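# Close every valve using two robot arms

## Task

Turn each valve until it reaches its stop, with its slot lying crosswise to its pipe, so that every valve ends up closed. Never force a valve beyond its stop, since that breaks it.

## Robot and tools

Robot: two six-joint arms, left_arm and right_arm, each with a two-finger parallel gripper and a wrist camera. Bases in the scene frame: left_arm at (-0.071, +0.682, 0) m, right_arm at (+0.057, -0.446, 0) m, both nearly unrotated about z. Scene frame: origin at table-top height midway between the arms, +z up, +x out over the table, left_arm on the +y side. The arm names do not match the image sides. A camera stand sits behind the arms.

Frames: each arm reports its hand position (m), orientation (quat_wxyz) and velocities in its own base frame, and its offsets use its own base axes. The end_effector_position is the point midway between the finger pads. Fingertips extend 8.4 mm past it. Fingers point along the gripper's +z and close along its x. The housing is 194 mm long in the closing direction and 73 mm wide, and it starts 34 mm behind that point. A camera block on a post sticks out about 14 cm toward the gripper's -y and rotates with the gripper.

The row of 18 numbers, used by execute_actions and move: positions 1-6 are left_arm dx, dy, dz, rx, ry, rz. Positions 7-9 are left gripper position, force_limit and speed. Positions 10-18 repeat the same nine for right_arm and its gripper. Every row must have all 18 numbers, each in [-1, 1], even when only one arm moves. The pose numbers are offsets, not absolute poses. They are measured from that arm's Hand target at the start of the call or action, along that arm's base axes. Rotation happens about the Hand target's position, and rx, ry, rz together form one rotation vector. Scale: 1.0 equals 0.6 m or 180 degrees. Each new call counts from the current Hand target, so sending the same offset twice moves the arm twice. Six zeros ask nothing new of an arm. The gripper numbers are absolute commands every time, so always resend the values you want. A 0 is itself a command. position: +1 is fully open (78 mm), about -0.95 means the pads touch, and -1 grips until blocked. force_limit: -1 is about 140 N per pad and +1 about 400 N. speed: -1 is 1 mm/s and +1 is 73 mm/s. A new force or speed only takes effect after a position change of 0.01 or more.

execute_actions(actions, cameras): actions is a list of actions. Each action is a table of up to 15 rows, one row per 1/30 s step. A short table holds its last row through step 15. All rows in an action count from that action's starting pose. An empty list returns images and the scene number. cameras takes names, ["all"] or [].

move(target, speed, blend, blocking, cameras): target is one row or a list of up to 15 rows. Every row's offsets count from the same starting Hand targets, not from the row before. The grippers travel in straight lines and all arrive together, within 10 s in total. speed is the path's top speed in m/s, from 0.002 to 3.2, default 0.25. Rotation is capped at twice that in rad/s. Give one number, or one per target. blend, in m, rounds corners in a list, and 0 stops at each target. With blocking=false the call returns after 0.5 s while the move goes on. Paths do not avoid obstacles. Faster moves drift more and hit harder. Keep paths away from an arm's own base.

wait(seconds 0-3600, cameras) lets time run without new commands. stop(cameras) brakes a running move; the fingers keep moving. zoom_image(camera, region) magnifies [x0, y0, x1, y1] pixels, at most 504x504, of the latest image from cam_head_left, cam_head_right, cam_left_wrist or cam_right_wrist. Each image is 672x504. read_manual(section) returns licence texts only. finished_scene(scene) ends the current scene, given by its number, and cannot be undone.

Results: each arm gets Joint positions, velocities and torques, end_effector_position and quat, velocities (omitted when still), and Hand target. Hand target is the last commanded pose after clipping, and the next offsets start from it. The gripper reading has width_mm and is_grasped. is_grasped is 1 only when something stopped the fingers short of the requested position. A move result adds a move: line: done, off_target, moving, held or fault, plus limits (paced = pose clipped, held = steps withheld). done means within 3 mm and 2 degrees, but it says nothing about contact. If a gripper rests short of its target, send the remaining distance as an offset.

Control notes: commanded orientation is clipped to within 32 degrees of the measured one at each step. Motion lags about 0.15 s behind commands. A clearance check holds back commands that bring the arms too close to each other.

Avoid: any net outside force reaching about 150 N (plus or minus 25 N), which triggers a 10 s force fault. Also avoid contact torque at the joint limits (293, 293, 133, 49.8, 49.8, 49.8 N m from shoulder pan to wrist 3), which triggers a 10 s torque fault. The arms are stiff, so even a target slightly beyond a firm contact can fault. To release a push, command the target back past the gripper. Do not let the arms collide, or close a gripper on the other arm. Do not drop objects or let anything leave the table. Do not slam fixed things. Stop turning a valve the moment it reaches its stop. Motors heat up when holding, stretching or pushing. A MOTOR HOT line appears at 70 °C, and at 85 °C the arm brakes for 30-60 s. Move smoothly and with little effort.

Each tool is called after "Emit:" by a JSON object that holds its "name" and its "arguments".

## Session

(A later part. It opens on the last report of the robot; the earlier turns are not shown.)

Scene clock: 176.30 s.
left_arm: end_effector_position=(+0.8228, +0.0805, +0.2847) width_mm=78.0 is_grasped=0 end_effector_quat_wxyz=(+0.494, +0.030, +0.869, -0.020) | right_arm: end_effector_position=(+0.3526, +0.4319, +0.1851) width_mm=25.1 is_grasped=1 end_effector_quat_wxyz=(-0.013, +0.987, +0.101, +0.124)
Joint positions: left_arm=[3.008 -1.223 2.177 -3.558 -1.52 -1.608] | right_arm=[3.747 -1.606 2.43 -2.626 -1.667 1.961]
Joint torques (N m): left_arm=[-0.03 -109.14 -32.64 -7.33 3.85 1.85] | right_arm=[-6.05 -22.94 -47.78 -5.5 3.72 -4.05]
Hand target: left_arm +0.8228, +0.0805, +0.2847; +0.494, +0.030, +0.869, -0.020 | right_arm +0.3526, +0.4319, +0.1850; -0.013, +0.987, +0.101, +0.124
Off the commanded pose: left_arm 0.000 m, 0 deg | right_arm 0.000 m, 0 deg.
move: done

Emit:
{"name": "move", "arguments": {"target": [[0,0,0,0,0,0,1,1,1,0.0003,0,-0.0012,0,0,0,-0.98,0,-0.4]], "speed": 0.03, "cameras": ["cam_right_wrist"]}}

Emit:
{"name": "zoom_image", "arguments": {"camera": "cam_right_wrist", "region": [316, 50, 358, 92]}}

Scene clock: 178.80 s.
left_arm: end_effector_position=(+0.8228, +0.0805, +0.2847) width_mm=78.0 is_grasped=0 end_effector_quat_wxyz=(+0.494, +0.030, +0.869, -0.020) | right_arm: end_effector_position=(+0.3528, +0.4319, +0.1843) width_mm=25.1 is_grasped=1 end_effector_quat_wxyz=(-0.013, +0.987, +0.101, +0.124)
Joint positions: left_arm=[3.008 -1.223 2.177 -3.558 -1.52 -1.608] | right_arm=[3.747 -1.605 2.43 -2.628 -1.667 1.961]
Joint torques (N m): left_arm=[0.06 -109.89 -32.08 -7.5 3.27 1.89] | right_arm=[-7.96 -24.07 -47.12 -5.67 3.74 -4.18]
Hand target: left_arm +0.8228, +0.0805, +0.2847; +0.494, +0.030, +0.869, -0.020 | right_arm +0.3528, +0.4319, +0.1843; -0.013, +0.987, +0.101, +0.124
Off the commanded pose: left_arm 0.000 m, 0 deg | right_arm 0.000 m, 0 deg.
move: done

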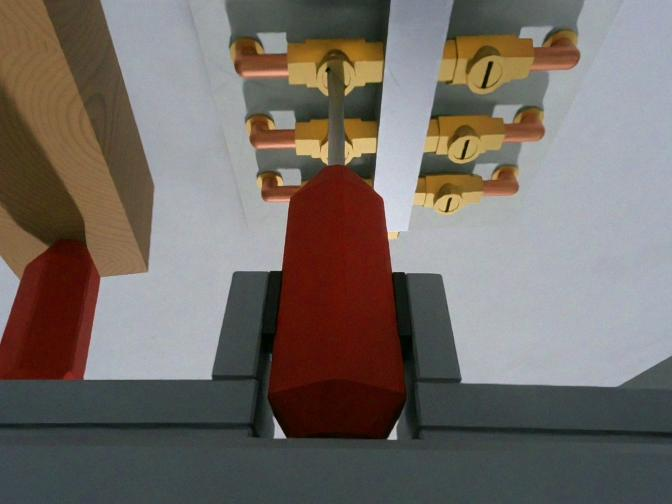

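Scaled by 12.000.

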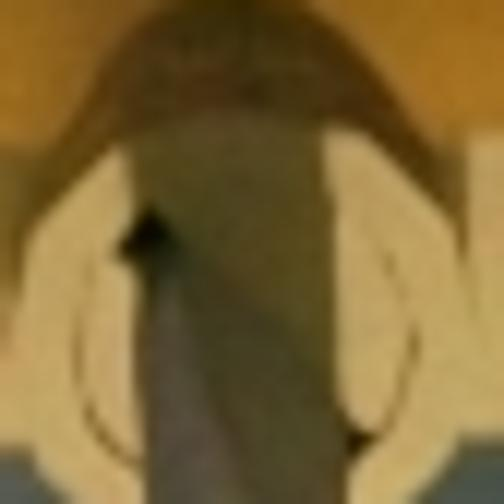

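Emit:
{"name": "move", "arguments": {"target": [[0,0,0,0,0,0,1,1,1,0.0002,0,-0.0008,0,0,0,-0.98,0,-0.4],[0,0,0,0,0,0,1,1,1,-0.0032,-0.0008,-0.0016,0.0325,0.0068,-0.1291,-0.98,0,-0.4],[0,0,0,0,0,0,1,1,1,-0.0065,-0.0003,-0.0023,0.0649,0.0136,-0.2583,-0.98,0,-0.4]], "speed": [0.03,0.2,0.12], "cameras": ["cam_right_wrist"]}}

Emit:
{"name": "zoom_image", "arguments": {"camera": "cam_right_wrist", "region": [296, 40, 380, 180]}}

Emit:
{"name": "move", "arguments": {"target": [[0,0,0,0,0,0,1,1,1,-0.0001,0,0,0.002,0.0004,-0.0081,-0.98,0,-0.4]], "speed": 0.05}}

Scene clock: 182.80 s.
left_arm: end_effector_position=(+0.8228, +0.0805, +0.2847) width_mm=78.0 is_grasped=0 end_effector_quat_wxyz=(+0.494, +0.030, +0.869, -0.020) | right_arm: end_effector_position=(+0.3489, +0.4318, +0.1829) width_mm=25.1 is_grasped=1 end_effector_quat_wxyz=(-0.063, +0.943, -0.309, +0.108)
Joint positions: left_arm=[3.008 -1.223 2.177 -3.558 -1.52 -1.608] | right_arm=[3.751 -1.607 2.435 -2.632 -1.668 2.802]
Joint torques (N m): left_arm=[0.22 -110.12 -31.76 -7.79 3.61 1.91] | right_arm=[8.76 -38.71 -47.15 -4.47 -4.9 3.13]
Hand target: left_arm +0.8228, +0.0805, +0.2847; +0.494, +0.030, +0.869, -0.020 | right_arm +0.3489, +0.4318, +0.1829; -0.063, +0.943, -0.309, +0.108
Off the commanded pose: left_arm 0.000 m, 0 deg | right_arm 0.000 m, 0 deg.
move: done

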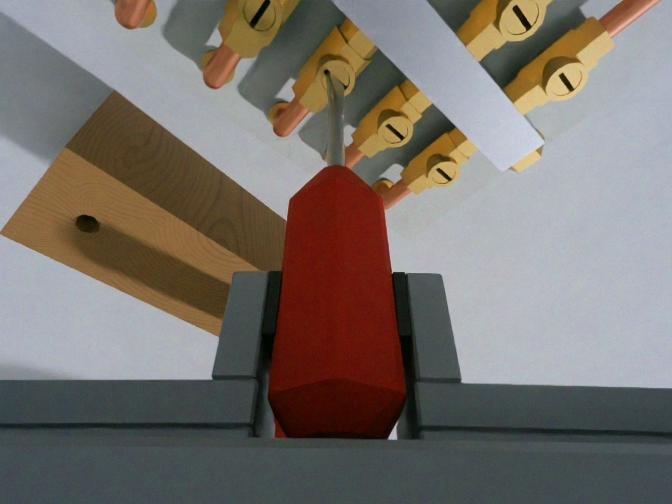

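Scaled by 3.600.

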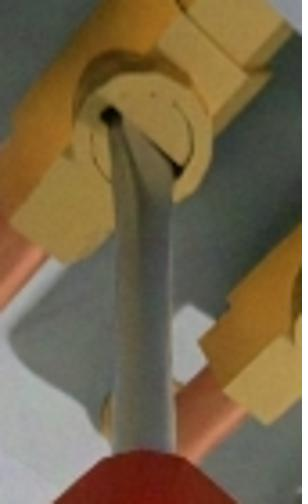

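Scene clock: 183.50 s.
left_arm: end_effector_position=(+0.8228, +0.0805, +0.2847) width_mm=78.0 is_grasped=0 end_effector_quat_wxyz=(+0.494, +0.030, +0.869, -0.020) | right_arm: end_effector_position=(+0.3488, +0.4318, +0.1829) width_mm=25.1 is_grasped=1 end_effector_quat_wxyz=(-0.064, +0.939, -0.321, +0.108)
Joint positions: left_arm=[3.008 -1.223 2.177 -3.558 -1.52 -1.608] | right_arm=[3.751 -1.607 2.435 -2.631 -1.668 2.829]
Joint torques (N m): left_arm=[-0.74 -109.75 -31.99 -7.6 3.6 1.96] | right_arm=[6.38 -41.01 -48.04 -3.72 -5.2 4.78]
Hand target: left_arm +0.8228, +0.0805, +0.2847; +0.494, +0.030, +0.869, -0.020 | right_arm +0.3488, +0.4318, +0.1829; -0.064, +0.939, -0.321, +0.108
Off the commanded pose: left_arm 0.000 m, 0 deg | right_arm 0.000 m, 0 deg.
move: done

Emit:
{"name": "move", "arguments": {"target": [[0,0,0,0,0,0,1,1,1,0,0,-0.0006,0.0014,0.0003,-0.0054,-0.98,0,-0.4]], "speed": 0.05}}

Scene clock: 184.17 s.
left_arm: end_effector_position=(+0.8228, +0.0805, +0.2847) width_mm=78.0 is_grasped=0 end_effector_quat_wxyz=(+0.494, +0.030, +0.869, -0.020) | right_arm: end_effector_position=(+0.3488, +0.4318, +0.1827) width_mm=25.1 is_grasped=1 end_effector_quat_wxyz=(-0.065, +0.936, -0.329, +0.107)
Joint positions: left_arm=[3.008 -1.223 2.177 -3.558 -1.52 -1.608] | right_arm=[3.751 -1.606 2.436 -2.633 -1.668 2.846]
Joint torques (N m): left_arm=[0.23 -109.05 -32.13 -7.51 3.57 1.64] | right_arm=[-4.52 -12.07 -38.96 -4.17 2.09 5.32]
Hand target: left_arm +0.8228, +0.0805, +0.2847; +0.494, +0.030, +0.869, -0.020 | right_arm +0.3488, +0.4318, +0.1826; -0.065, +0.936, -0.330, +0.107
Off the commanded pose: left_arm 0.000 m, 0 deg | right_arm 0.000 m, 0 deg.
move: done

Emit:
{"name": "move", "arguments": {"target": [[0,0,0,0,0,0,1,1,1,0,0,0,0.0009,0.0002,-0.0036,-0.98,0,-0.4]], "speed": 0.05, "cameras": ["cam_right_wrist"]}}

Emit:
{"name": "zoom_image", "arguments": {"camera": "cam_right_wrist", "region": [296, 40, 380, 124]}}

Scene clock: 184.73 s.
left_arm: end_effector_position=(+0.8228, +0.0805, +0.2847) width_mm=78.0 is_grasped=0 end_effector_quat_wxyz=(+0.494, +0.030, +0.869, -0.020) | right_arm: end_effector_position=(+0.3488, +0.4318, +0.1826) width_mm=25.1 is_grasped=1 end_effector_quat_wxyz=(-0.066, +0.934, -0.335, +0.107)
Joint positions: left_arm=[3.008 -1.223 2.177 -3.558 -1.52 -1.608] | right_arm=[3.751 -1.606 2.436 -2.633 -1.668 2.858]
Joint torques (N m): left_arm=[-0.31 -110.13 -31.42 -7.57 3.75 1.87] | right_arm=[-9.14 -11.44 -35.98 -1.44 1.58 5.79]
Hand target: left_arm +0.8228, +0.0805, +0.2847; +0.494, +0.030, +0.869, -0.020 | right_arm +0.3488, +0.4318, +0.1826; -0.066, +0.934, -0.335, +0.107
Off the commanded pose: left_arm 0.000 m, 0 deg | right_arm 0.000 m, 0 deg.
move: done

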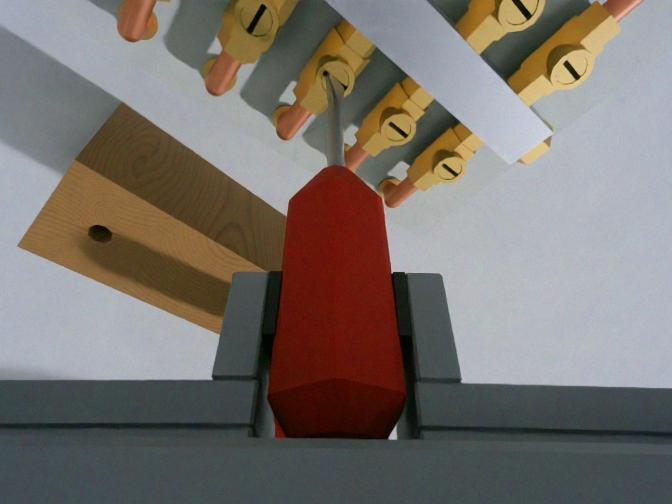

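Scaled by 6.000.

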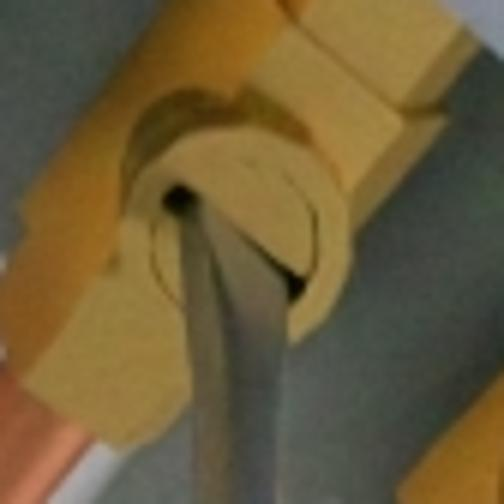

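Emit:
{"name": "move", "arguments": {"target": [[0,0,0,0,0,0,1,1,1,0.0002,-0.0001,0,-0.0054,-0.0011,0.0215,-0.98,0,-0.4],[0,0,0,0,0,0,1,1,1,-0.0036,-0.0009,0.0213,-0.0054,-0.0011,0.0215,-0.98,0,-0.4],[0,0,0,0,0,0,1,1,1,-0.0063,0.0685,0.0223,-0.1331,-0.0278,0.5295,-0.98,0,-0.4],[0,0,0,0,0,0,1,1,1,-0.0042,0.069,0.0103,-0.1331,-0.0278,0.5295,-0.98,0,-0.4]], "speed": [0.05,0.08,0.3,0.05], "cameras": ["cam_right_wrist"]}}

Emit:
{"name": "zoom_image", "arguments": {"camera": "cam_right_wrist", "region": [316, 50, 358, 92]}}

Scene clock: 190.23 s.
left_arm: end_effector_position=(+0.8228, +0.0805, +0.2847) width_mm=78.0 is_grasped=0 end_effector_quat_wxyz=(+0.494, +0.030, +0.869, -0.020) | right_arm: end_effector_position=(+0.3463, +0.4732, +0.1889) width_mm=25.1 is_grasped=1 end_effector_quat_wxyz=(+0.038, +0.864, +0.488, +0.119)
Joint positions: left_arm=[3.008 -1.223 2.177 -3.558 -1.52 -1.608] | right_arm=[3.821 -1.561 2.373 -2.607 -1.684 1.209]
Joint torques (N m): left_arm=[-1.1 -109.52 -31.52 -7.65 3.82 1.99] | right_arm=[-8.09 -28.18 -48.54 -5.74 3.5 -4.22]
Hand target: left_arm +0.8228, +0.0805, +0.2847; +0.494, +0.030, +0.869, -0.020 | right_arm +0.3463, +0.4732, +0.1888; +0.038, +0.864, +0.488, +0.119
Off the commanded pose: left_arm 0.000 m, 0 deg | right_arm 0.000 m, 0 deg.
move: done

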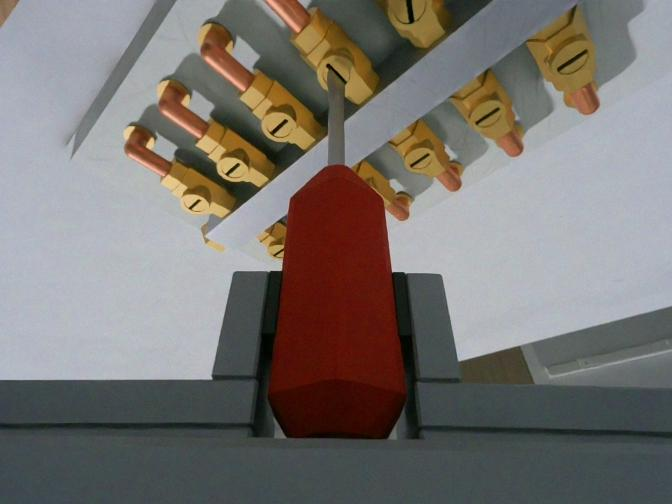

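Scaled by 12.000.

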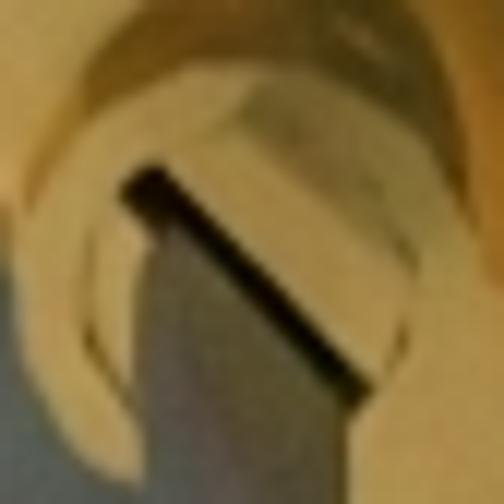

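Emit:
{"name": "move", "arguments": {"target": [[0,0,0,0,0,0,1,1,1,0.0007,0,0.0001,0,0,0,-0.98,0,-0.4],[0,0,0,0,0,0,1,1,1,0.0014,0.0002,-0.0035,0,0,0,-0.98,0,-0.4]], "speed": [0.05,0.03], "cameras": ["cam_right_wrist"]}}

Emit:
{"name": "zoom_image", "arguments": {"camera": "cam_right_wrist", "region": [316, 50, 358, 92]}}

Scene clock: 190.93 s.
left_arm: end_effector_position=(+0.8228, +0.0805, +0.2847) width_mm=78.0 is_grasped=0 end_effector_quat_wxyz=(+0.494, +0.030, +0.869, -0.020) | right_arm: end_effector_position=(+0.3471, +0.4733, +0.1867) width_mm=25.1 is_grasped=1 end_effector_quat_wxyz=(+0.038, +0.864, +0.488, +0.119)
Joint positions: left_arm=[3.008 -1.223 2.177 -3.558 -1.52 -1.608] | right_arm=[3.82 -1.556 2.374 -2.612 -1.684 1.209]
Joint torques (N m): left_arm=[-0.47 -110.48 -31.59 -7.5 3.93 2.1] | right_arm=[-7.1 -29.66 -47.69 -6.39 3.81 -4.18]
Hand target: left_arm +0.8228, +0.0805, +0.2847; +0.494, +0.030, +0.869, -0.020 | right_arm +0.3471, +0.4733, +0.1867; +0.038, +0.864, +0.488, +0.119
Off the commanded pose: left_arm 0.000 m, 0 deg | right_arm 0.000 m, 0 deg.
move: done

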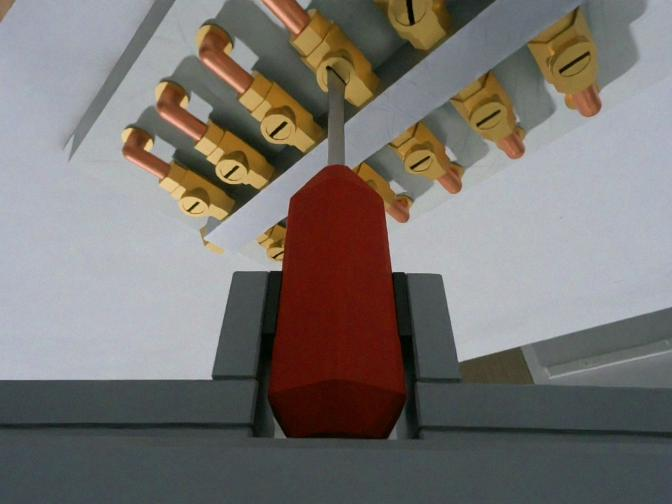

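Scaled by 12.000.

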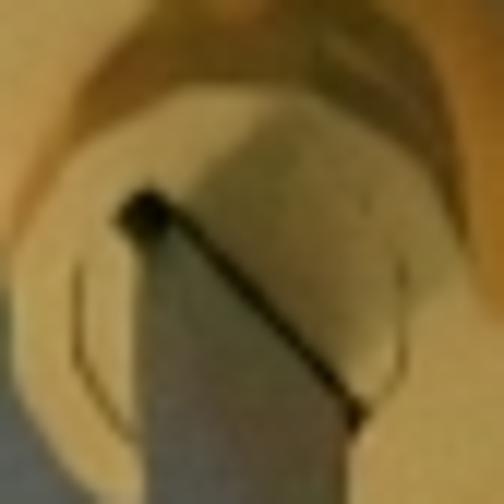

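Emit:
{"name": "move", "arguments": {"target": [[0,0,0,0,0,0,1,1,1,0.0004,0.0002,-0.0017,0,0,0,-0.98,0,-0.4]], "speed": 0.03}}

Scene clock: 191.50 s.
left_arm: end_effector_position=(+0.8228, +0.0805, +0.2847) width_mm=78.0 is_grasped=0 end_effector_quat_wxyz=(+0.494, +0.030, +0.869, -0.020) | right_arm: end_effector_position=(+0.3474, +0.4734, +0.1857) width_mm=25.1 is_grasped=1 end_effector_quat_wxyz=(+0.038, +0.864, +0.488, +0.119)
Joint positions: left_arm=[3.008 -1.223 2.177 -3.558 -1.52 -1.608] | right_arm=[3.82 -1.554 2.374 -2.615 -1.684 1.208]
Joint torques (N m): left_arm=[-0.06 -110.41 -32.54 -7.53 3.77 1.93] | right_arm=[-7.2 -28.64 -47.43 -5.49 3.61 -4.06]
Hand target: left_arm +0.8228, +0.0805, +0.2847; +0.494, +0.030, +0.869, -0.020 | right_arm +0.3474, +0.4734, +0.1856; +0.038, +0.864, +0.488, +0.119
Off the commanded pose: left_arm 0.000 m, 0 deg | right_arm 0.000 m, 0 deg.
move: done

Emit:
{"name": "move", "arguments": {"target": [[0,0,0,0,0,0,1,1,1,0.0006,0.0001,-0.0023,0,0,0,-0.98,0,-0.4],[0,0,0,0,0,0,1,1,1,-0.0017,-0.0031,-0.0031,0.0392,0.0082,-0.156,-0.98,0,-0.4],[0,0,0,0,0,0,1,1,1,-0.0049,-0.0047,-0.0039,0.073,0.0153,-0.2906,-0.98,0,-0.4],[0,0,0,0,0,0,1,1,1,-0.0079,-0.0051,-0.0047,0.1028,0.0215,-0.409,-0.98,0,-0.4],[0,0,0,0,0,0,1,1,1,-0.0105,-0.0045,-0.0053,0.1291,0.027,-0.5139,-0.98,0,-0.4]], "speed": [0.03,0.25,0.25,0.2,0.12]}}

Emit:
{"name": "move", "arguments": {"target": [[0,0,0,0,0,0,1,1,1,0,0,0,0.0014,0.0003,-0.0054,-0.98,0,-0.4]], "speed": 0.05}}

Scene clock: 197.97 s.
left_arm: end_effector_position=(+0.8228, +0.0805, +0.2847) width_mm=78.0 is_grasped=0 end_effector_quat_wxyz=(+0.494, +0.030, +0.869, -0.020) | right_arm: end_effector_position=(+0.3411, +0.4707, +0.1825) width_mm=25.1 is_grasped=1 end_effector_quat_wxyz=(-0.063, +0.942, -0.311, +0.108)
Joint positions: left_arm=[3.008 -1.223 2.177 -3.558 -1.52 -1.608] | right_arm=[3.823 -1.558 2.387 -2.624 -1.684 2.878]
Joint torques (N m): left_arm=[0.15 -110.12 -31.62 -7.42 3.69 1.82] | right_arm=[8.99 -36.48 -47.98 -4.02 -3.87 4.62]
Hand target: left_arm +0.8228, +0.0805, +0.2847; +0.494, +0.030, +0.869, -0.020 | right_arm +0.3411, +0.4707, +0.1825; -0.063, +0.942, -0.311, +0.108
Off the commanded pose: left_arm 0.000 m, 0 deg | right_arm 0.000 m, 0 deg.
move: done

Scene clock: 198.53 s.
left_arm: end_effector_position=(+0.8228, +0.0805, +0.2847) width_mm=78.0 is_grasped=0 end_effector_quat_wxyz=(+0.494, +0.030, +0.869, -0.020) | right_arm: end_effector_position=(+0.3411, +0.4707, +0.1825) width_mm=25.1 is_grasped=1 end_effector_quat_wxyz=(-0.064, +0.939, -0.319, +0.108)
Joint positions: left_arm=[3.008 -1.223 2.177 -3.558 -1.52 -1.608] | right_arm=[3.823 -1.558 2.387 -2.624 -1.684 2.896]
Joint torques (N m): left_arm=[-0.31 -108.76 -32.13 -7.57 3.76 1.86] | right_arm=[-1.38 -34.91 -45.71 -4.35 3.27 5.13]
Hand target: left_arm +0.8228, +0.0805, +0.2847; +0.494, +0.030, +0.869, -0.020 | right_arm +0.3411, +0.4707, +0.1825; -0.064, +0.939, -0.320, +0.108
Off the commanded pose: left_arm 0.000 m, 0 deg | right_arm 0.000 m, 0 deg.
move: done

Emit:
{"name": "move", "arguments": {"target": [[0,0,0,0,0,0,1,1,1,0,0,0,0.0014,0.0003,-0.0054,-0.98,0,-0.4]], "speed": 0.05, "cameras": ["cam_right_wrist"]}}

Emit:
{"name": "zoom_image", "arguments": {"camera": "cam_right_wrist", "region": [296, 40, 380, 124]}}

Scene clock: 199.20 s.
left_arm: end_effector_position=(+0.8228, +0.0805, +0.2847) width_mm=78.0 is_grasped=0 end_effector_quat_wxyz=(+0.494, +0.030, +0.869, -0.020) | right_arm: end_effector_position=(+0.3411, +0.4707, +0.1824) width_mm=25.1 is_grasped=1 end_effector_quat_wxyz=(-0.065, +0.936, -0.328, +0.107)
Joint positions: left_arm=[3.008 -1.223 2.177 -3.558 -1.52 -1.608] | right_arm=[3.823 -1.558 2.387 -2.624 -1.684 2.913]
Joint torques (N m): left_arm=[0.77 -110.15 -31.41 -7.37 3.78 1.78] | right_arm=[-7.63 -37.23 -45.08 -5.75 3.06 6.94]
Hand target: left_arm +0.8228, +0.0805, +0.2847; +0.494, +0.030, +0.869, -0.020 | right_arm +0.3411, +0.4707, +0.1825; -0.065, +0.936, -0.328, +0.107
Off the commanded pose: left_arm 0.000 m, 0 deg | right_arm 0.000 m, 0 deg.
move: done

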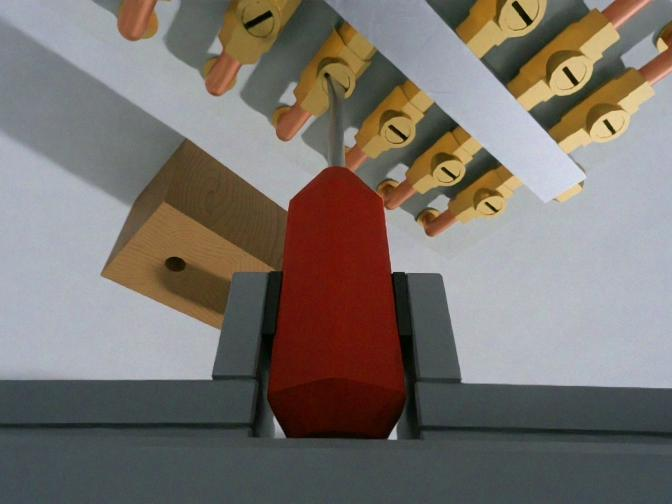

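Scaled by 6.000.

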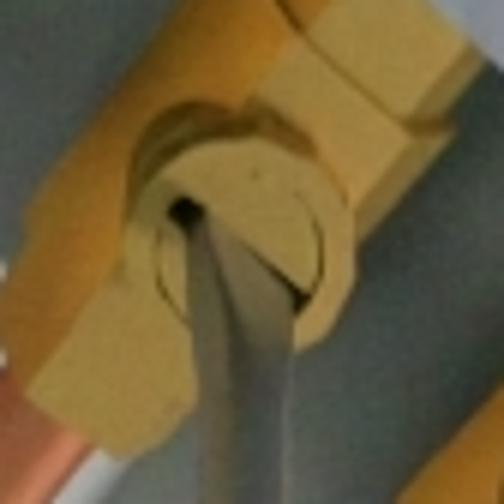

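Emit:
{"name": "move", "arguments": {"target": [[0,0,0,0,0,0,1,1,1,0.0002,-0.0001,0,-0.0054,-0.0011,0.0215,-0.98,0,-0.4],[0,0,0,0,0,0,1,1,1,-0.0036,-0.0009,0.0213,-0.0054,-0.0011,0.0215,-0.98,0,-0.4],[0,0,0,0,0,0,1,1,1,-0.0087,0.0633,0.022,-0.0995,-0.0208,0.3961,-0.98,0,-0.4],[0,0,0,0,0,0,1,1,1,-0.0065,0.0638,0.0098,-0.0995,-0.0208,0.3961,-0.98,0,-0.4]], "speed": [0.05,0.08,0.3,0.05], "cameras": ["cam_right_wrist"]}}

Emit:
{"name": "zoom_image", "arguments": {"camera": "cam_right_wrist", "region": [316, 50, 358, 92]}}

Scene clock: 203.90 s.
left_arm: end_effector_position=(+0.8228, +0.0805, +0.2847) width_mm=78.0 is_grasped=0 end_effector_quat_wxyz=(+0.494, +0.030, +0.869, -0.020) | right_arm: end_effector_position=(+0.3371, +0.5090, +0.1885) width_mm=25.1 is_grasped=1 end_effector_quat_wxyz=(+0.012, +0.946, +0.298, +0.124) end_effector_velocity=(+0.000, +0.000, -0.003) end_effector_angular_velocity=(-0.002, +0.002, -0.001)
Joint positions: left_arm=[3.008 -1.223 2.177 -3.558 -1.52 -1.608] | right_arm=[3.884 -1.518 2.327 -2.596 -1.698 1.688]
Joint velocities: left_arm=[within noise] | right_arm=[-0.001 0.005 0.001 -0.003 0 0.001]
Joint torques (N m): left_arm=[-1.72 -108.94 -31.91 -7.73 3.83 1.93] | right_arm=[-7.17 -32.54 -48.16 -5.82 3.53 -3.81]
Hand target: left_arm +0.8228, +0.0805, +0.2847; +0.494, +0.030, +0.869, -0.020 | right_arm +0.3372, +0.5090, +0.1883; +0.012, +0.946, +0.298, +0.124
Off the commanded pose: left_arm 0.000 m, 0 deg | right_arm 0.000 m, 0 deg.
move: done

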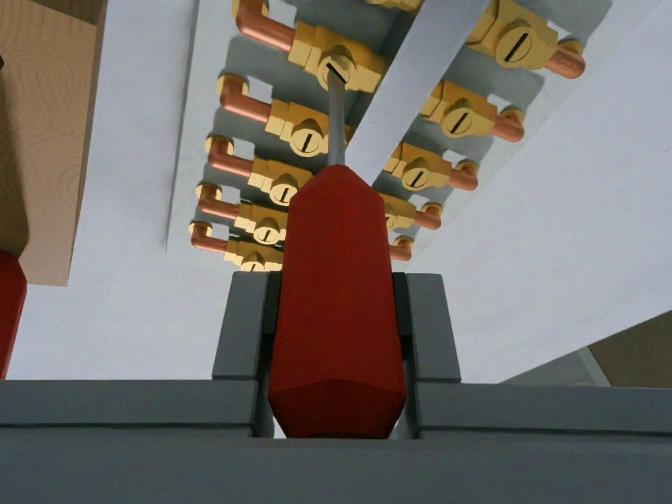

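Scaled by 12.000.

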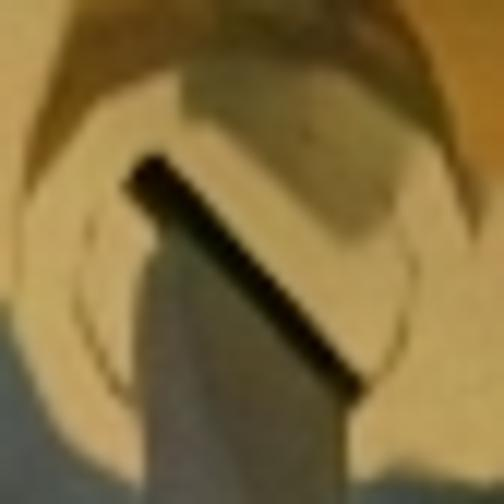

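Emit:
{"name": "move", "arguments": {"target": [[0,0,0,0,0,0,1,1,1,0.0008,0.0002,-0.0033,0.0009,0.0002,-0.0036,-0.98,0,-0.4]], "speed": 0.04, "cameras": ["cam_right_wrist"]}}

Emit:
{"name": "zoom_image", "arguments": {"camera": "cam_right_wrist", "region": [316, 50, 358, 92]}}

Scene clock: 204.53 s.
left_arm: end_effector_position=(+0.8228, +0.0805, +0.2847) width_mm=78.0 is_grasped=0 end_effector_quat_wxyz=(+0.494, +0.030, +0.869, -0.020) | right_arm: end_effector_position=(+0.3376, +0.5091, +0.1864) width_mm=25.1 is_grasped=1 end_effector_quat_wxyz=(+0.012, +0.948, +0.293, +0.124)
Joint positions: left_arm=[3.008 -1.223 2.177 -3.558 -1.52 -1.608] | right_arm=[3.883 -1.515 2.328 -2.601 -1.698 1.699]
Joint torques (N m): left_arm=[-0.49 -110.03 -30.99 -7.64 3.64 1.79] | right_arm=[-6.83 -30.77 -48.16 -5.83 3.71 2.44]
Hand target: left_arm +0.8228, +0.0805, +0.2847; +0.494, +0.030, +0.869, -0.020 | right_arm +0.3376, +0.5091, +0.1864; +0.012, +0.948, +0.293, +0.124
Off the commanded pose: left_arm 0.000 m, 0 deg | right_arm 0.000 m, 0 deg.
move: done

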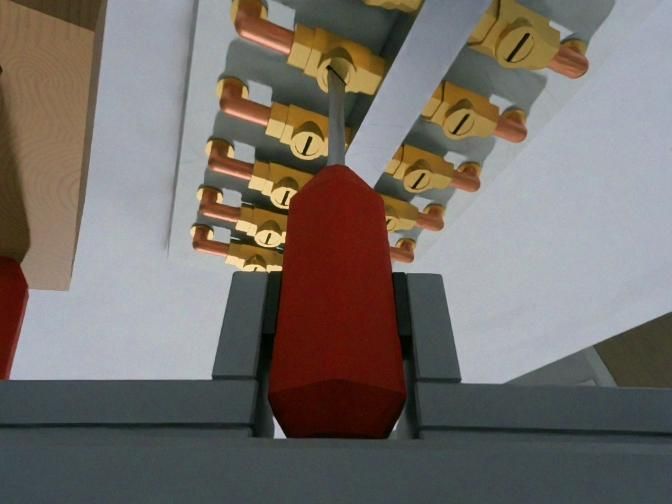

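Scaled by 12.000.

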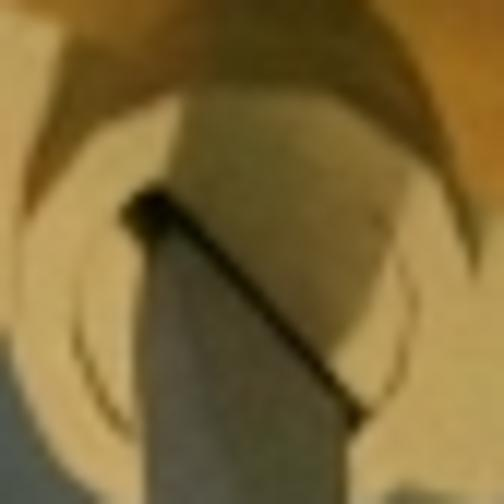

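Emit:
{"name": "move", "arguments": {"target": [[0,0,0,0,0,0,1,1,1,0.0004,0.0002,-0.0016,0,0,0,-0.98,0,-0.4]], "speed": 0.03}}

Scene clock: 205.07 s.
left_arm: end_effector_position=(+0.8228, +0.0805, +0.2847) width_mm=78.0 is_grasped=0 end_effector_quat_wxyz=(+0.494, +0.030, +0.869, -0.020) | right_arm: end_effector_position=(+0.3379, +0.5092, +0.1854) width_mm=25.1 is_grasped=1 end_effector_quat_wxyz=(+0.012, +0.948, +0.293, +0.124)
Joint positions: left_arm=[3.008 -1.223 2.177 -3.558 -1.52 -1.608] | right_arm=[3.883 -1.513 2.329 -2.603 -1.698 1.699]
Joint torques (N m): left_arm=[0.89 -109.78 -32.24 -7.61 3.92 2.03] | right_arm=[-5.37 -32.69 -47.68 -5.64 3.55 2.15]
Hand target: left_arm +0.8228, +0.0805, +0.2847; +0.494, +0.030, +0.869, -0.020 | right_arm +0.3379, +0.5092, +0.1854; +0.012, +0.948, +0.293, +0.124
Off the commanded pose: left_arm 0.000 m, 0 deg | right_arm 0.000 m, 0 deg.
move: done

Emit:
{"name": "move", "arguments": {"target": [[0,0,0,0,0,0,1,1,1,0.0005,0.0001,-0.002,0,0,0,-0.98,0,-0.4],[0,0,0,0,0,0,1,1,1,-0.0023,-0.0016,-0.0028,0.0329,0.0069,-0.1308,-0.98,0,-0.4],[0,0,0,0,0,0,1,1,1,-0.0059,-0.0022,-0.0037,0.0667,0.0139,-0.2653,-0.98,0,-0.4],[0,0,0,0,0,0,1,1,1,-0.0089,-0.0017,-0.0044,0.0957,0.02,-0.381,-0.98,0,-0.4]], "speed": [0.03,0.25,0.2,0.12]}}

Emit:
{"name": "move", "arguments": {"target": [[0,0,0,0,0,0,1,1,1,0,0,0,0.0014,0.0003,-0.0054,-0.98,0,-0.4]], "speed": 0.05}}

Scene clock: 210.47 s.
left_arm: end_effector_position=(+0.8228, +0.0805, +0.2847) width_mm=78.0 is_grasped=0 end_effector_quat_wxyz=(+0.494, +0.030, +0.869, -0.020) | right_arm: end_effector_position=(+0.3325, +0.5082, +0.1828) width_mm=25.1 is_grasped=1 end_effector_quat_wxyz=(-0.063, +0.942, -0.310, +0.108)
Joint positions: left_arm=[3.008 -1.223 2.177 -3.558 -1.52 -1.608] | right_arm=[3.888 -1.514 2.337 -2.611 -1.698 2.939]
Joint torques (N m): left_arm=[-0.35 -110.03 -31.83 -7.61 3.79 1.95] | right_arm=[8.72 -42.64 -47.44 -3.76 -5.06 3.93]
Hand target: left_arm +0.8228, +0.0805, +0.2847; +0.494, +0.030, +0.869, -0.020 | right_arm +0.3325, +0.5082, +0.1828; -0.063, +0.942, -0.310, +0.108
Off the commanded pose: left_arm 0.000 m, 0 deg | right_arm 0.000 m, 0 deg.
move: done

Scene clock: 211.03 s.
left_arm: end_effector_position=(+0.8228, +0.0805, +0.2847) width_mm=78.0 is_grasped=0 end_effector_quat_wxyz=(+0.494, +0.030, +0.869, -0.020) | right_arm: end_effector_position=(+0.3325, +0.5082, +0.1828) width_mm=25.1 is_grasped=1 end_effector_quat_wxyz=(-0.064, +0.940, -0.318, +0.108) end_effector_velocity=(+0.001, +0.001, +0.001) end_effector_angular_velocity=(+0.004, +0.000, -0.005)
Joint positions: left_arm=[3.008 -1.223 2.177 -3.558 -1.52 -1.608] | right_arm=[3.888 -1.514 2.337 -2.611 -1.698 2.957]
Joint velocities: left_arm=[within noise] | right_arm=[0 0 -0.002 0 0.002 0.005]
Joint torques (N m): left_arm=[0.18 -109.6 -31.38 -7.61 3.95 1.71] | right_arm=[-1.58 -40.61 -45.81 -4.84 1.91 4.76]
Hand target: left_arm +0.8228, +0.0805, +0.2847; +0.494, +0.030, +0.869, -0.020 | right_arm +0.3325, +0.5082, +0.1828; -0.064, +0.940, -0.319, +0.108
Off the commanded pose: left_arm 0.000 m, 0 deg | right_arm 0.000 m, 0 deg.
move: done

Emit:
{"name": "move", "arguments": {"target": [[0,0,0,0,0,0,1,1,1,0,0,0,0.0014,0.0003,-0.0054,-0.98,0,-0.4]], "speed": 0.05}}

Emit:
{"name": "move", "arguments": {"target": [[0,0,0,0,0,0,1,1,1,0,0,0,0.0009,0.0002,-0.0036,-0.98,0,-0.4]], "speed": 0.05}}

Scene clock: 211.70 s.
left_arm: end_effector_position=(+0.8228, +0.0805, +0.2847) width_mm=78.0 is_grasped=0 end_effector_quat_wxyz=(+0.494, +0.030, +0.869, -0.020) | right_arm: end_effector_position=(+0.3325, +0.5082, +0.1827) width_mm=25.1 is_grasped=1 end_effector_quat_wxyz=(-0.065, +0.937, -0.327, +0.107)
Joint positions: left_arm=[3.008 -1.223 2.177 -3.558 -1.52 -1.608] | right_arm=[3.888 -1.514 2.337 -2.611 -1.698 2.974]
Joint torques (N m): left_arm=[0.22 -110.66 -31.95 -7.52 3.78 2.03] | right_arm=[-5.69 -42.64 -45.08 -5.87 2.64 5.57]
Hand target: left_arm +0.8228, +0.0805, +0.2847; +0.494, +0.030, +0.869, -0.020 | right_arm +0.3325, +0.5082, +0.1828; -0.065, +0.937, -0.327, +0.107
Off the commanded pose: left_arm 0.000 m, 0 deg | right_arm 0.000 m, 0 deg.
move: done

Scene clock: 212.20 s.
left_arm: end_effector_position=(+0.8228, +0.0805, +0.2847) width_mm=78.0 is_grasped=0 end_effector_quat_wxyz=(+0.494, +0.030, +0.869, -0.020) | right_arm: end_effector_position=(+0.3325, +0.5082, +0.1827) width_mm=25.1 is_grasped=1 end_effector_quat_wxyz=(-0.066, +0.935, -0.332, +0.107)
Joint positions: left_arm=[3.008 -1.223 2.177 -3.558 -1.52 -1.608] | right_arm=[3.888 -1.514 2.337 -2.611 -1.698 2.986]
Joint torques (N m): left_arm=[0.06 -109.42 -31.44 -7.63 3.73 2] | right_arm=[-10.43 -48.32 -46.42 -4.85 1.78 6.01]
Hand target: left_arm +0.8228, +0.0805, +0.2847; +0.494, +0.030, +0.869, -0.020 | right_arm +0.3325, +0.5082, +0.1828; -0.066, +0.935, -0.332, +0.107
Off the commanded pose: left_arm 0.000 m, 0 deg | right_arm 0.000 m, 0 deg.
move: done

Emit:
{"name": "move", "arguments": {"target": [[0,0,0,0,0,0,1,1,1,0.0002,-0.0001,0,-0.0054,-0.0011,0.0215,-0.98,0,-0.4],[0,0,0,0,0,0,1,1,1,-0.0036,-0.0009,0.0213,-0.0054,-0.0011,0.0215,-0.98,0,-0.4],[0,0,0,0,0,0,1,1,1,-0.0118,0.0622,0.0208,-0.0611,-0.0128,0.2432,-0.98,0,-0.4],[0,0,0,0,0,0,1,1,1,-0.0098,0.0627,0.0087,-0.0611,-0.0128,0.2432,-0.98,0,-0.4]], "speed": [0.05,0.08,0.3,0.05], "cameras": ["cam_right_wrist"]}}

Emit:
{"name": "zoom_image", "arguments": {"camera": "cam_right_wrist", "region": [316, 50, 358, 92]}}

Scene clock: 216.03 s.
left_arm: end_effector_position=(+0.8228, +0.0805, +0.2847) width_mm=78.0 is_grasped=0 end_effector_quat_wxyz=(+0.494, +0.030, +0.869, -0.020) | right_arm: end_effector_position=(+0.3266, +0.5458, +0.1881) width_mm=25.1 is_grasped=1 end_effector_quat_wxyz=(-0.019, +0.991, +0.052, +0.123)
Joint positions: left_arm=[3.008 -1.223 2.177 -3.558 -1.52 -1.608] | right_arm=[3.944 -1.476 2.278 -2.582 -1.71 2.253]
Joint torques (N m): left_arm=[1.32 -110.2 -31.86 -7.63 3.78 2.14] | right_arm=[-5.3 -39.21 -48.36 -5.97 3.47 -4.02]
Hand target: left_arm +0.8228, +0.0805, +0.2847; +0.494, +0.030, +0.869, -0.020 | right_arm +0.3267, +0.5458, +0.1880; -0.019, +0.991, +0.052, +0.123
Off the commanded pose: left_arm 0.000 m, 0 deg | right_arm 0.000 m, 0 deg.
move: done

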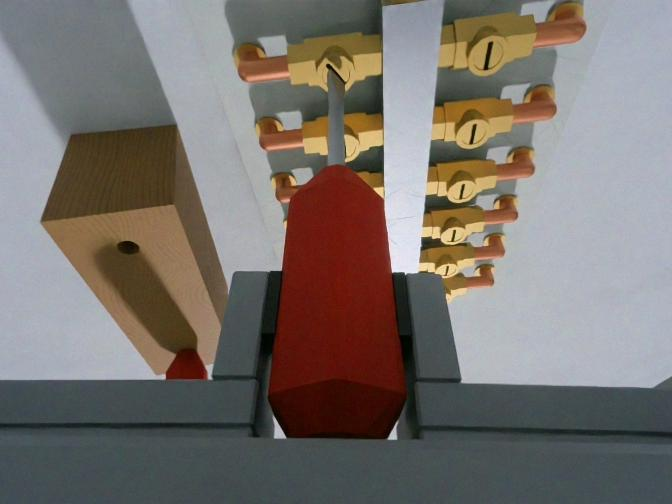

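Scaled by 12.000.

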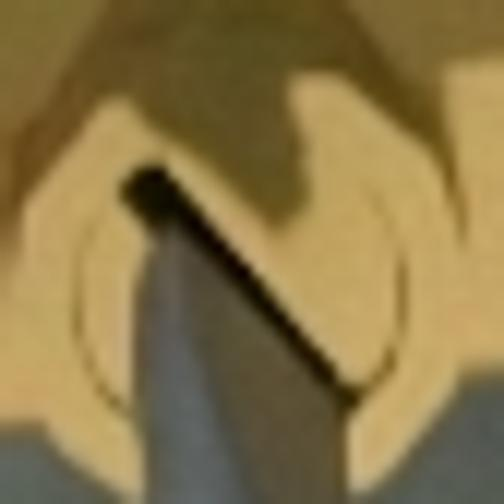

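Emit:
{"name": "move", "arguments": {"target": [[0,0,0,0,0,0,1,1,1,-0.0004,-0.0005,-0.0001,0.0027,0.0006,-0.0108,-0.98,0,-0.4],[0,0,0,0,0,0,1,1,1,0.0004,-0.0003,-0.0034,0.0027,0.0006,-0.0108,-0.98,0,-0.4]], "speed": 0.04, "cameras": ["cam_right_wrist"]}}

Emit:
{"name": "zoom_image", "arguments": {"camera": "cam_right_wrist", "region": [316, 50, 358, 92]}}

Scene clock: 217.17 s.
left_arm: end_effector_position=(+0.8228, +0.0805, +0.2847) width_mm=78.0 is_grasped=0 end_effector_quat_wxyz=(+0.494, +0.030, +0.869, -0.020) | right_arm: end_effector_position=(+0.3269, +0.5456, +0.1861) width_mm=25.1 is_grasped=1 end_effector_quat_wxyz=(-0.021, +0.992, +0.035, +0.123)
Joint positions: left_arm=[3.008 -1.223 2.177 -3.558 -1.52 -1.608] | right_arm=[3.944 -1.473 2.28 -2.587 -1.71 2.287]
Joint torques (N m): left_arm=[-0.24 -110.27 -31.16 -7.43 3.83 1.78] | right_arm=[-6.04 -33.11 -47.68 -5.65 3.55 2.17]
Hand target: left_arm +0.8228, +0.0805, +0.2847; +0.494, +0.030, +0.869, -0.020 | right_arm +0.3269, +0.5456, +0.1859; -0.021, +0.992, +0.035, +0.123
Off the commanded pose: left_arm 0.000 m, 0 deg | right_arm 0.000 m, 0 deg.
move: done

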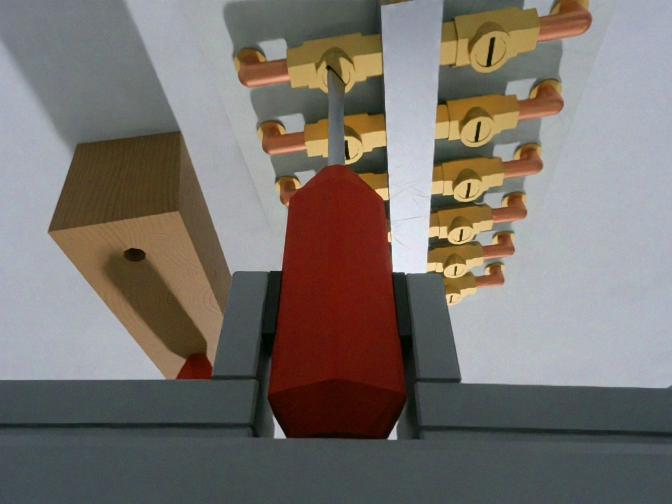

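Scaled by 12.000.

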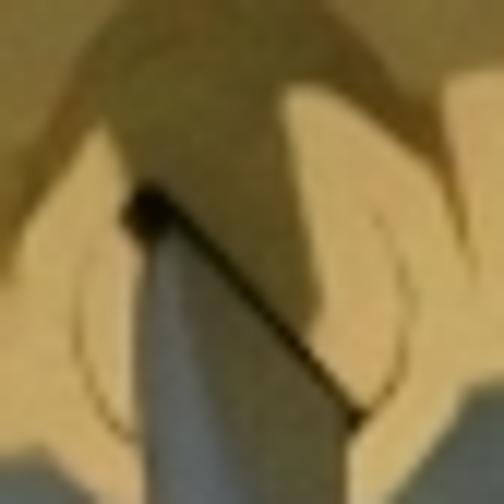

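Emit:
{"name": "move", "arguments": {"target": [[0,0,0,0,0,0,1,1,1,0.0003,0.0001,-0.0015,0,0,0,-0.98,0,-0.4]], "speed": 0.03}}

Scene clock: 217.73 s.
left_arm: end_effector_position=(+0.8228, +0.0805, +0.2847) width_mm=78.0 is_grasped=0 end_effector_quat_wxyz=(+0.494, +0.030, +0.869, -0.020) | right_arm: end_effector_position=(+0.3271, +0.5457, +0.1851) width_mm=25.1 is_grasped=1 end_effector_quat_wxyz=(-0.021, +0.992, +0.035, +0.123)
Joint positions: left_arm=[3.008 -1.223 2.177 -3.558 -1.52 -1.608] | right_arm=[3.943 -1.471 2.28 -2.589 -1.71 2.287]
Joint torques (N m): left_arm=[0.51 -109.63 -31.58 -7.68 3.67 1.89] | right_arm=[-6.98 -36.53 -48.32 -5.71 3.24 -2.76]
Hand target: left_arm +0.8228, +0.0805, +0.2847; +0.494, +0.030, +0.869, -0.020 | right_arm +0.3271, +0.5457, +0.1850; -0.021, +0.992, +0.035, +0.123
Off the commanded pose: left_arm 0.000 m, 0 deg | right_arm 0.000 m, 0 deg.
move: done

Emit:
{"name": "move", "arguments": {"target": [[0,0,0,0,0,0,1,1,1,0.0004,0.0001,-0.0015,0,0,0,-0.98,0,-0.4],[0,0,0,0,0,0,1,1,1,-0.0025,-0.0003,-0.0022,0.027,0.0057,-0.1076,-0.98,0,-0.4],[0,0,0,0,0,0,1,1,1,-0.0053,0.0002,-0.0029,0.0548,0.0115,-0.2179,-0.98,0,-0.4]], "speed": [0.03,0.2,0.12]}}

Emit:
{"name": "move", "arguments": {"target": [[0,0,0,0,0,0,1,1,1,0,0,0,0.002,0.0004,-0.0081,-0.98,0,-0.4]], "speed": 0.05, "cameras": ["cam_right_wrist"]}}

Emit:
{"name": "zoom_image", "arguments": {"camera": "cam_right_wrist", "region": [296, 40, 380, 124]}}

Scene clock: 221.47 s.
left_arm: end_effector_position=(+0.8228, +0.0805, +0.2847) width_mm=78.0 is_grasped=0 end_effector_quat_wxyz=(+0.494, +0.030, +0.869, -0.020) | right_arm: end_effector_position=(+0.3239, +0.5458, +0.1833) width_mm=25.1 is_grasped=1 end_effector_quat_wxyz=(-0.063, +0.942, -0.310, +0.108)
Joint positions: left_arm=[3.008 -1.223 2.177 -3.558 -1.52 -1.608] | right_arm=[3.947 -1.471 2.285 -2.594 -1.71 2.998]
Joint torques (N m): left_arm=[0.37 -110.52 -31.53 -7.59 3.9 1.8] | right_arm=[6.62 -47.3 -49.16 -4.74 -5.46 3.04]
Hand target: left_arm +0.8228, +0.0805, +0.2847; +0.494, +0.030, +0.869, -0.020 | right_arm +0.3239, +0.5458, +0.1833; -0.063, +0.942, -0.310, +0.108
Off the commanded pose: left_arm 0.000 m, 0 deg | right_arm 0.000 m, 0 deg.
move: done

Scene clock: 222.17 s.
left_arm: end_effector_position=(+0.8228, +0.0805, +0.2847) width_mm=78.0 is_grasped=0 end_effector_quat_wxyz=(+0.494, +0.030, +0.869, -0.020) | right_arm: end_effector_position=(+0.3239, +0.5458, +0.1833) width_mm=25.1 is_grasped=1 end_effector_quat_wxyz=(-0.064, +0.938, -0.322, +0.107)
Joint positions: left_arm=[3.008 -1.223 2.177 -3.558 -1.52 -1.608] | right_arm=[3.947 -1.47 2.285 -2.594 -1.71 3.024]
Joint torques (N m): left_arm=[-0.48 -108.96 -31.62 -7.49 3.97 1.77] | right_arm=[6.69 -38.95 -53.49 -3.38 -5.53 3.33]
Hand target: left_arm +0.8228, +0.0805, +0.2847; +0.494, +0.030, +0.869, -0.020 | right_arm +0.3239, +0.5458, +0.1833; -0.064, +0.938, -0.323, +0.107
Off the commanded pose: left_arm 0.000 m, 0 deg | right_arm 0.000 m, 0 deg.
move: done

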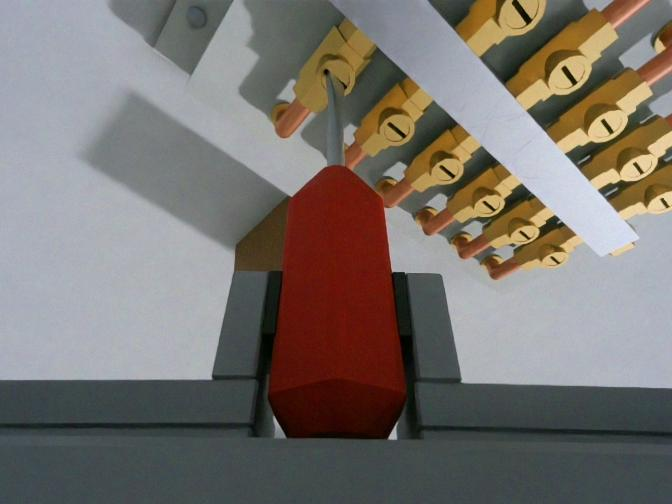

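Scaled by 6.000.

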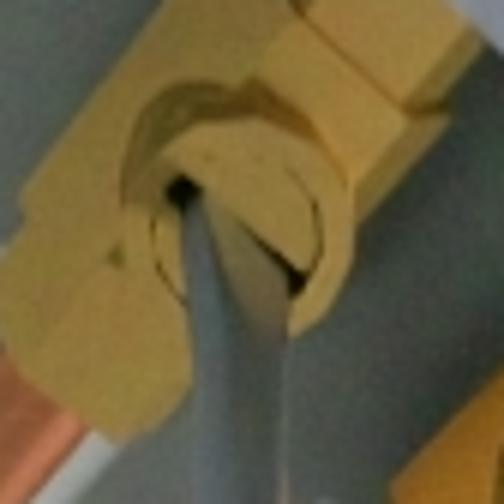

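Emit:
{"name": "move", "arguments": {"target": [[0,0,0,0,0,0,1,1,1,0.0002,0,-0.0008,0,0,0,-0.98,0,-0.4],[0,0,0,0,0,0,1,1,1,0.0002,0,-0.0008,0.0014,0.0003,-0.0054,-0.98,0,-0.4]], "speed": 0.05}}

Emit:
{"name": "move", "arguments": {"target": [[0,0,0,0,0,0,1,1,1,0,0,0,0.0014,0.0003,-0.0054,-0.98,0,-0.4]], "speed": 0.05}}

Scene clock: 222.90 s.
left_arm: end_effector_position=(+0.8228, +0.0805, +0.2847) width_mm=78.0 is_grasped=0 end_effector_quat_wxyz=(+0.494, +0.030, +0.869, -0.020) | right_arm: end_effector_position=(+0.3240, +0.5458, +0.1829) width_mm=25.1 is_grasped=1 end_effector_quat_wxyz=(-0.066, +0.935, -0.331, +0.107)
Joint positions: left_arm=[3.008 -1.223 2.177 -3.558 -1.52 -1.608] | right_arm=[3.947 -1.47 2.285 -2.595 -1.71 3.041]
Joint torques (N m): left_arm=[-0.6 -109.02 -31.64 -7.46 3.8 2.08] | right_arm=[-12.34 -19.19 -31.64 -3.12 1.84 4.03]
Hand target: left_arm +0.8228, +0.0805, +0.2847; +0.494, +0.030, +0.869, -0.020 | right_arm +0.3240, +0.5458, +0.1828; -0.065, +0.935, -0.331, +0.107
Off the commanded pose: left_arm 0.000 m, 0 deg | right_arm 0.000 m, 0 deg.
move: done

Scene clock: 223.47 s.
left_arm: end_effector_position=(+0.8228, +0.0805, +0.2847) width_mm=78.0 is_grasped=0 end_effector_quat_wxyz=(+0.494, +0.030, +0.869, -0.020) | right_arm: end_effector_position=(+0.3240, +0.5458, +0.1828) width_mm=25.1 is_grasped=1 end_effector_quat_wxyz=(-0.066, +0.933, -0.339, +0.106)
Joint positions: left_arm=[3.008 -1.223 2.177 -3.558 -1.52 -1.608] | right_arm=[3.947 -1.47 2.285 -2.595 -1.71 3.059]
Joint torques (N m): left_arm=[-0.01 -108.94 -31.34 -7.61 3.73 1.99] | right_arm=[-11.93 -18.06 -29.78 -2.86 1.76 4.5]
Hand target: left_arm +0.8228, +0.0805, +0.2847; +0.494, +0.030, +0.869, -0.020 | right_arm +0.3240, +0.5458, +0.1828; -0.066, +0.932, -0.339, +0.106
Off the commanded pose: left_arm 0.000 m, 0 deg | right_arm 0.000 m, 0 deg.
move: done

Emit:
{"name": "move", "arguments": {"target": [[0,0,0,0,0,0,1,1,1,0,0,0.0003,0.0014,0.0003,-0.0054,-0.98,0,-0.4]], "speed": 0.05}}

Emit:
{"name": "move", "arguments": {"target": [[0,0,0,0,0,0,1,1,1,0,0,0,0.0014,0.0003,-0.0054,-0.98,0,-0.4]], "speed": 0.05, "cameras": ["cam_right_wrist"]}}

Emit:
{"name": "zoom_image", "arguments": {"camera": "cam_right_wrist", "region": [296, 40, 380, 124]}}

Scene clock: 224.17 s.
left_arm: end_effector_position=(+0.8228, +0.0805, +0.2847) width_mm=78.0 is_grasped=0 end_effector_quat_wxyz=(+0.494, +0.030, +0.869, -0.020) | right_arm: end_effector_position=(+0.3241, +0.5458, +0.1831) width_mm=25.1 is_grasped=1 end_effector_quat_wxyz=(-0.068, +0.929, -0.347, +0.105)
Joint positions: left_arm=[3.008 -1.223 2.177 -3.558 -1.52 -1.608] | right_arm=[3.947 -1.47 2.285 -2.595 -1.71 3.076]
Joint torques (N m): left_arm=[0.41 -109.57 -31.97 -7.55 3.72 1.86] | right_arm=[-4.24 -15.11 -18.99 2.46 1.69 2.16]
Hand target: left_arm +0.8228, +0.0805, +0.2847; +0.494, +0.030, +0.869, -0.020 | right_arm +0.3240, +0.5458, +0.1830; -0.067, +0.929, -0.347, +0.105
Off the commanded pose: left_arm 0.000 m, 0 deg | right_arm 0.000 m, 0 deg.
move: done

Scene clock: 224.73 s.
left_arm: end_effector_position=(+0.8228, +0.0805, +0.2847) width_mm=78.0 is_grasped=0 end_effector_quat_wxyz=(+0.494, +0.030, +0.869, -0.020) | right_arm: end_effector_position=(+0.3240, +0.5458, +0.1830) width_mm=25.1 is_grasped=1 end_effector_quat_wxyz=(-0.068, +0.926, -0.355, +0.105)
Joint positions: left_arm=[3.008 -1.223 2.177 -3.558 -1.52 -1.608] | right_arm=[3.947 -1.47 2.285 -2.595 -1.71 3.094]
Joint torques (N m): left_arm=[0.01 -109.85 -31.71 -7.6 3.98 1.74] | right_arm=[1.6 -7.51 -15.37 -0.06 2.4 1.77]
Hand target: left_arm +0.8228, +0.0805, +0.2847; +0.494, +0.030, +0.869, -0.020 | right_arm +0.3240, +0.5458, +0.1830; -0.068, +0.926, -0.355, +0.105
Off the commanded pose: left_arm 0.000 m, 0 deg | right_arm 0.000 m, 0 deg.
move: done

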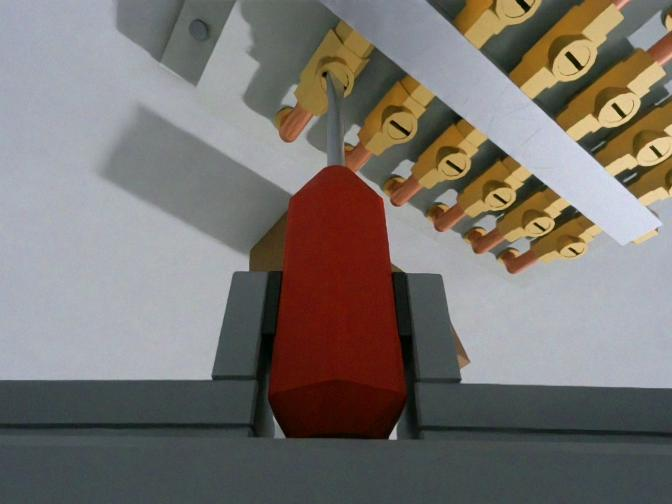

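Scaled by 6.000.

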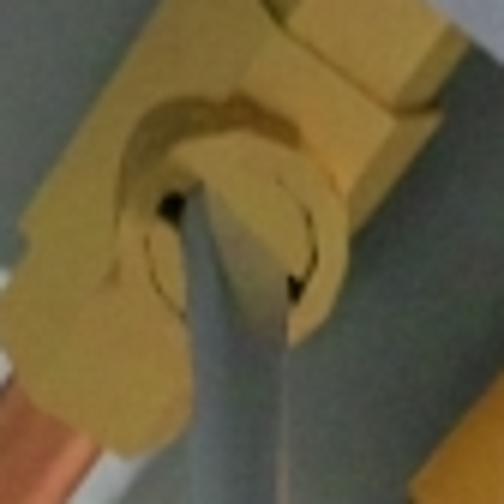

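Emit:
{"name": "move", "arguments": {"target": [[0,0,0,0,0,0,1,1,1,-0.0043,-0.0009,0.03,0,0,0,-0.98,0,-0.4],[0,0,0,0,0,0,1,1,1,0.01,-0.16,0.165,0.1298,-0.182,-0.2357,-0.98,0,-0.4]], "speed": [0.08,0.4], "cameras": ["cam_right_wrist"]}}

Scene clock: 227.67 s.
left_arm: end_effector_position=(+0.8228, +0.0805, +0.2847) width_mm=78.0 is_grasped=0 end_effector_quat_wxyz=(+0.494, +0.030, +0.869, -0.020) | right_arm: end_effector_position=(+0.3300, +0.4498, +0.2820) width_mm=25.1 is_grasped=1 end_effector_quat_wxyz=(-0.301, +0.641, -0.640, +0.300) end_effector_velocity=(+0.000, -0.001, -0.001) end_effector_angular_velocity=(+0.002, -0.001, -0.004)
Joint positions: left_arm=[3.008 -1.223 2.177 -3.558 -1.52 -1.608] | right_arm=[4.012 -1.59 2.486 -3.127 -2.198 3.79]
Joint velocities: left_arm=[within noise] | right_arm=[0 0.001 0.002 -0.002 -0.002 0.005]
Joint torques (N m): left_arm=[-0.97 -109.77 -31.31 -7.68 3.92 1.83] | right_arm=[7.41 -22.7 -44.18 -5.95 -6.62 2.16]
Hand target: left_arm +0.8228, +0.0805, +0.2847; +0.494, +0.030, +0.869, -0.020 | right_arm +0.3300, +0.4498, +0.2820; -0.301, +0.640, -0.640, +0.300
Off the commanded pose: left_arm 0.000 m, 0 deg | right_arm 0.000 m, 0 deg.
move: done

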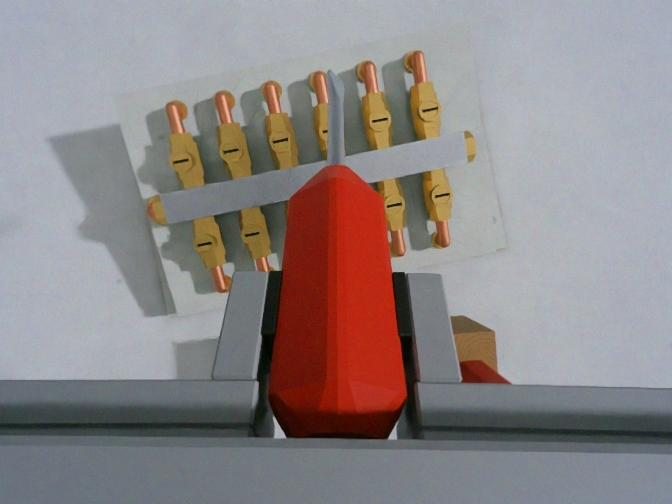

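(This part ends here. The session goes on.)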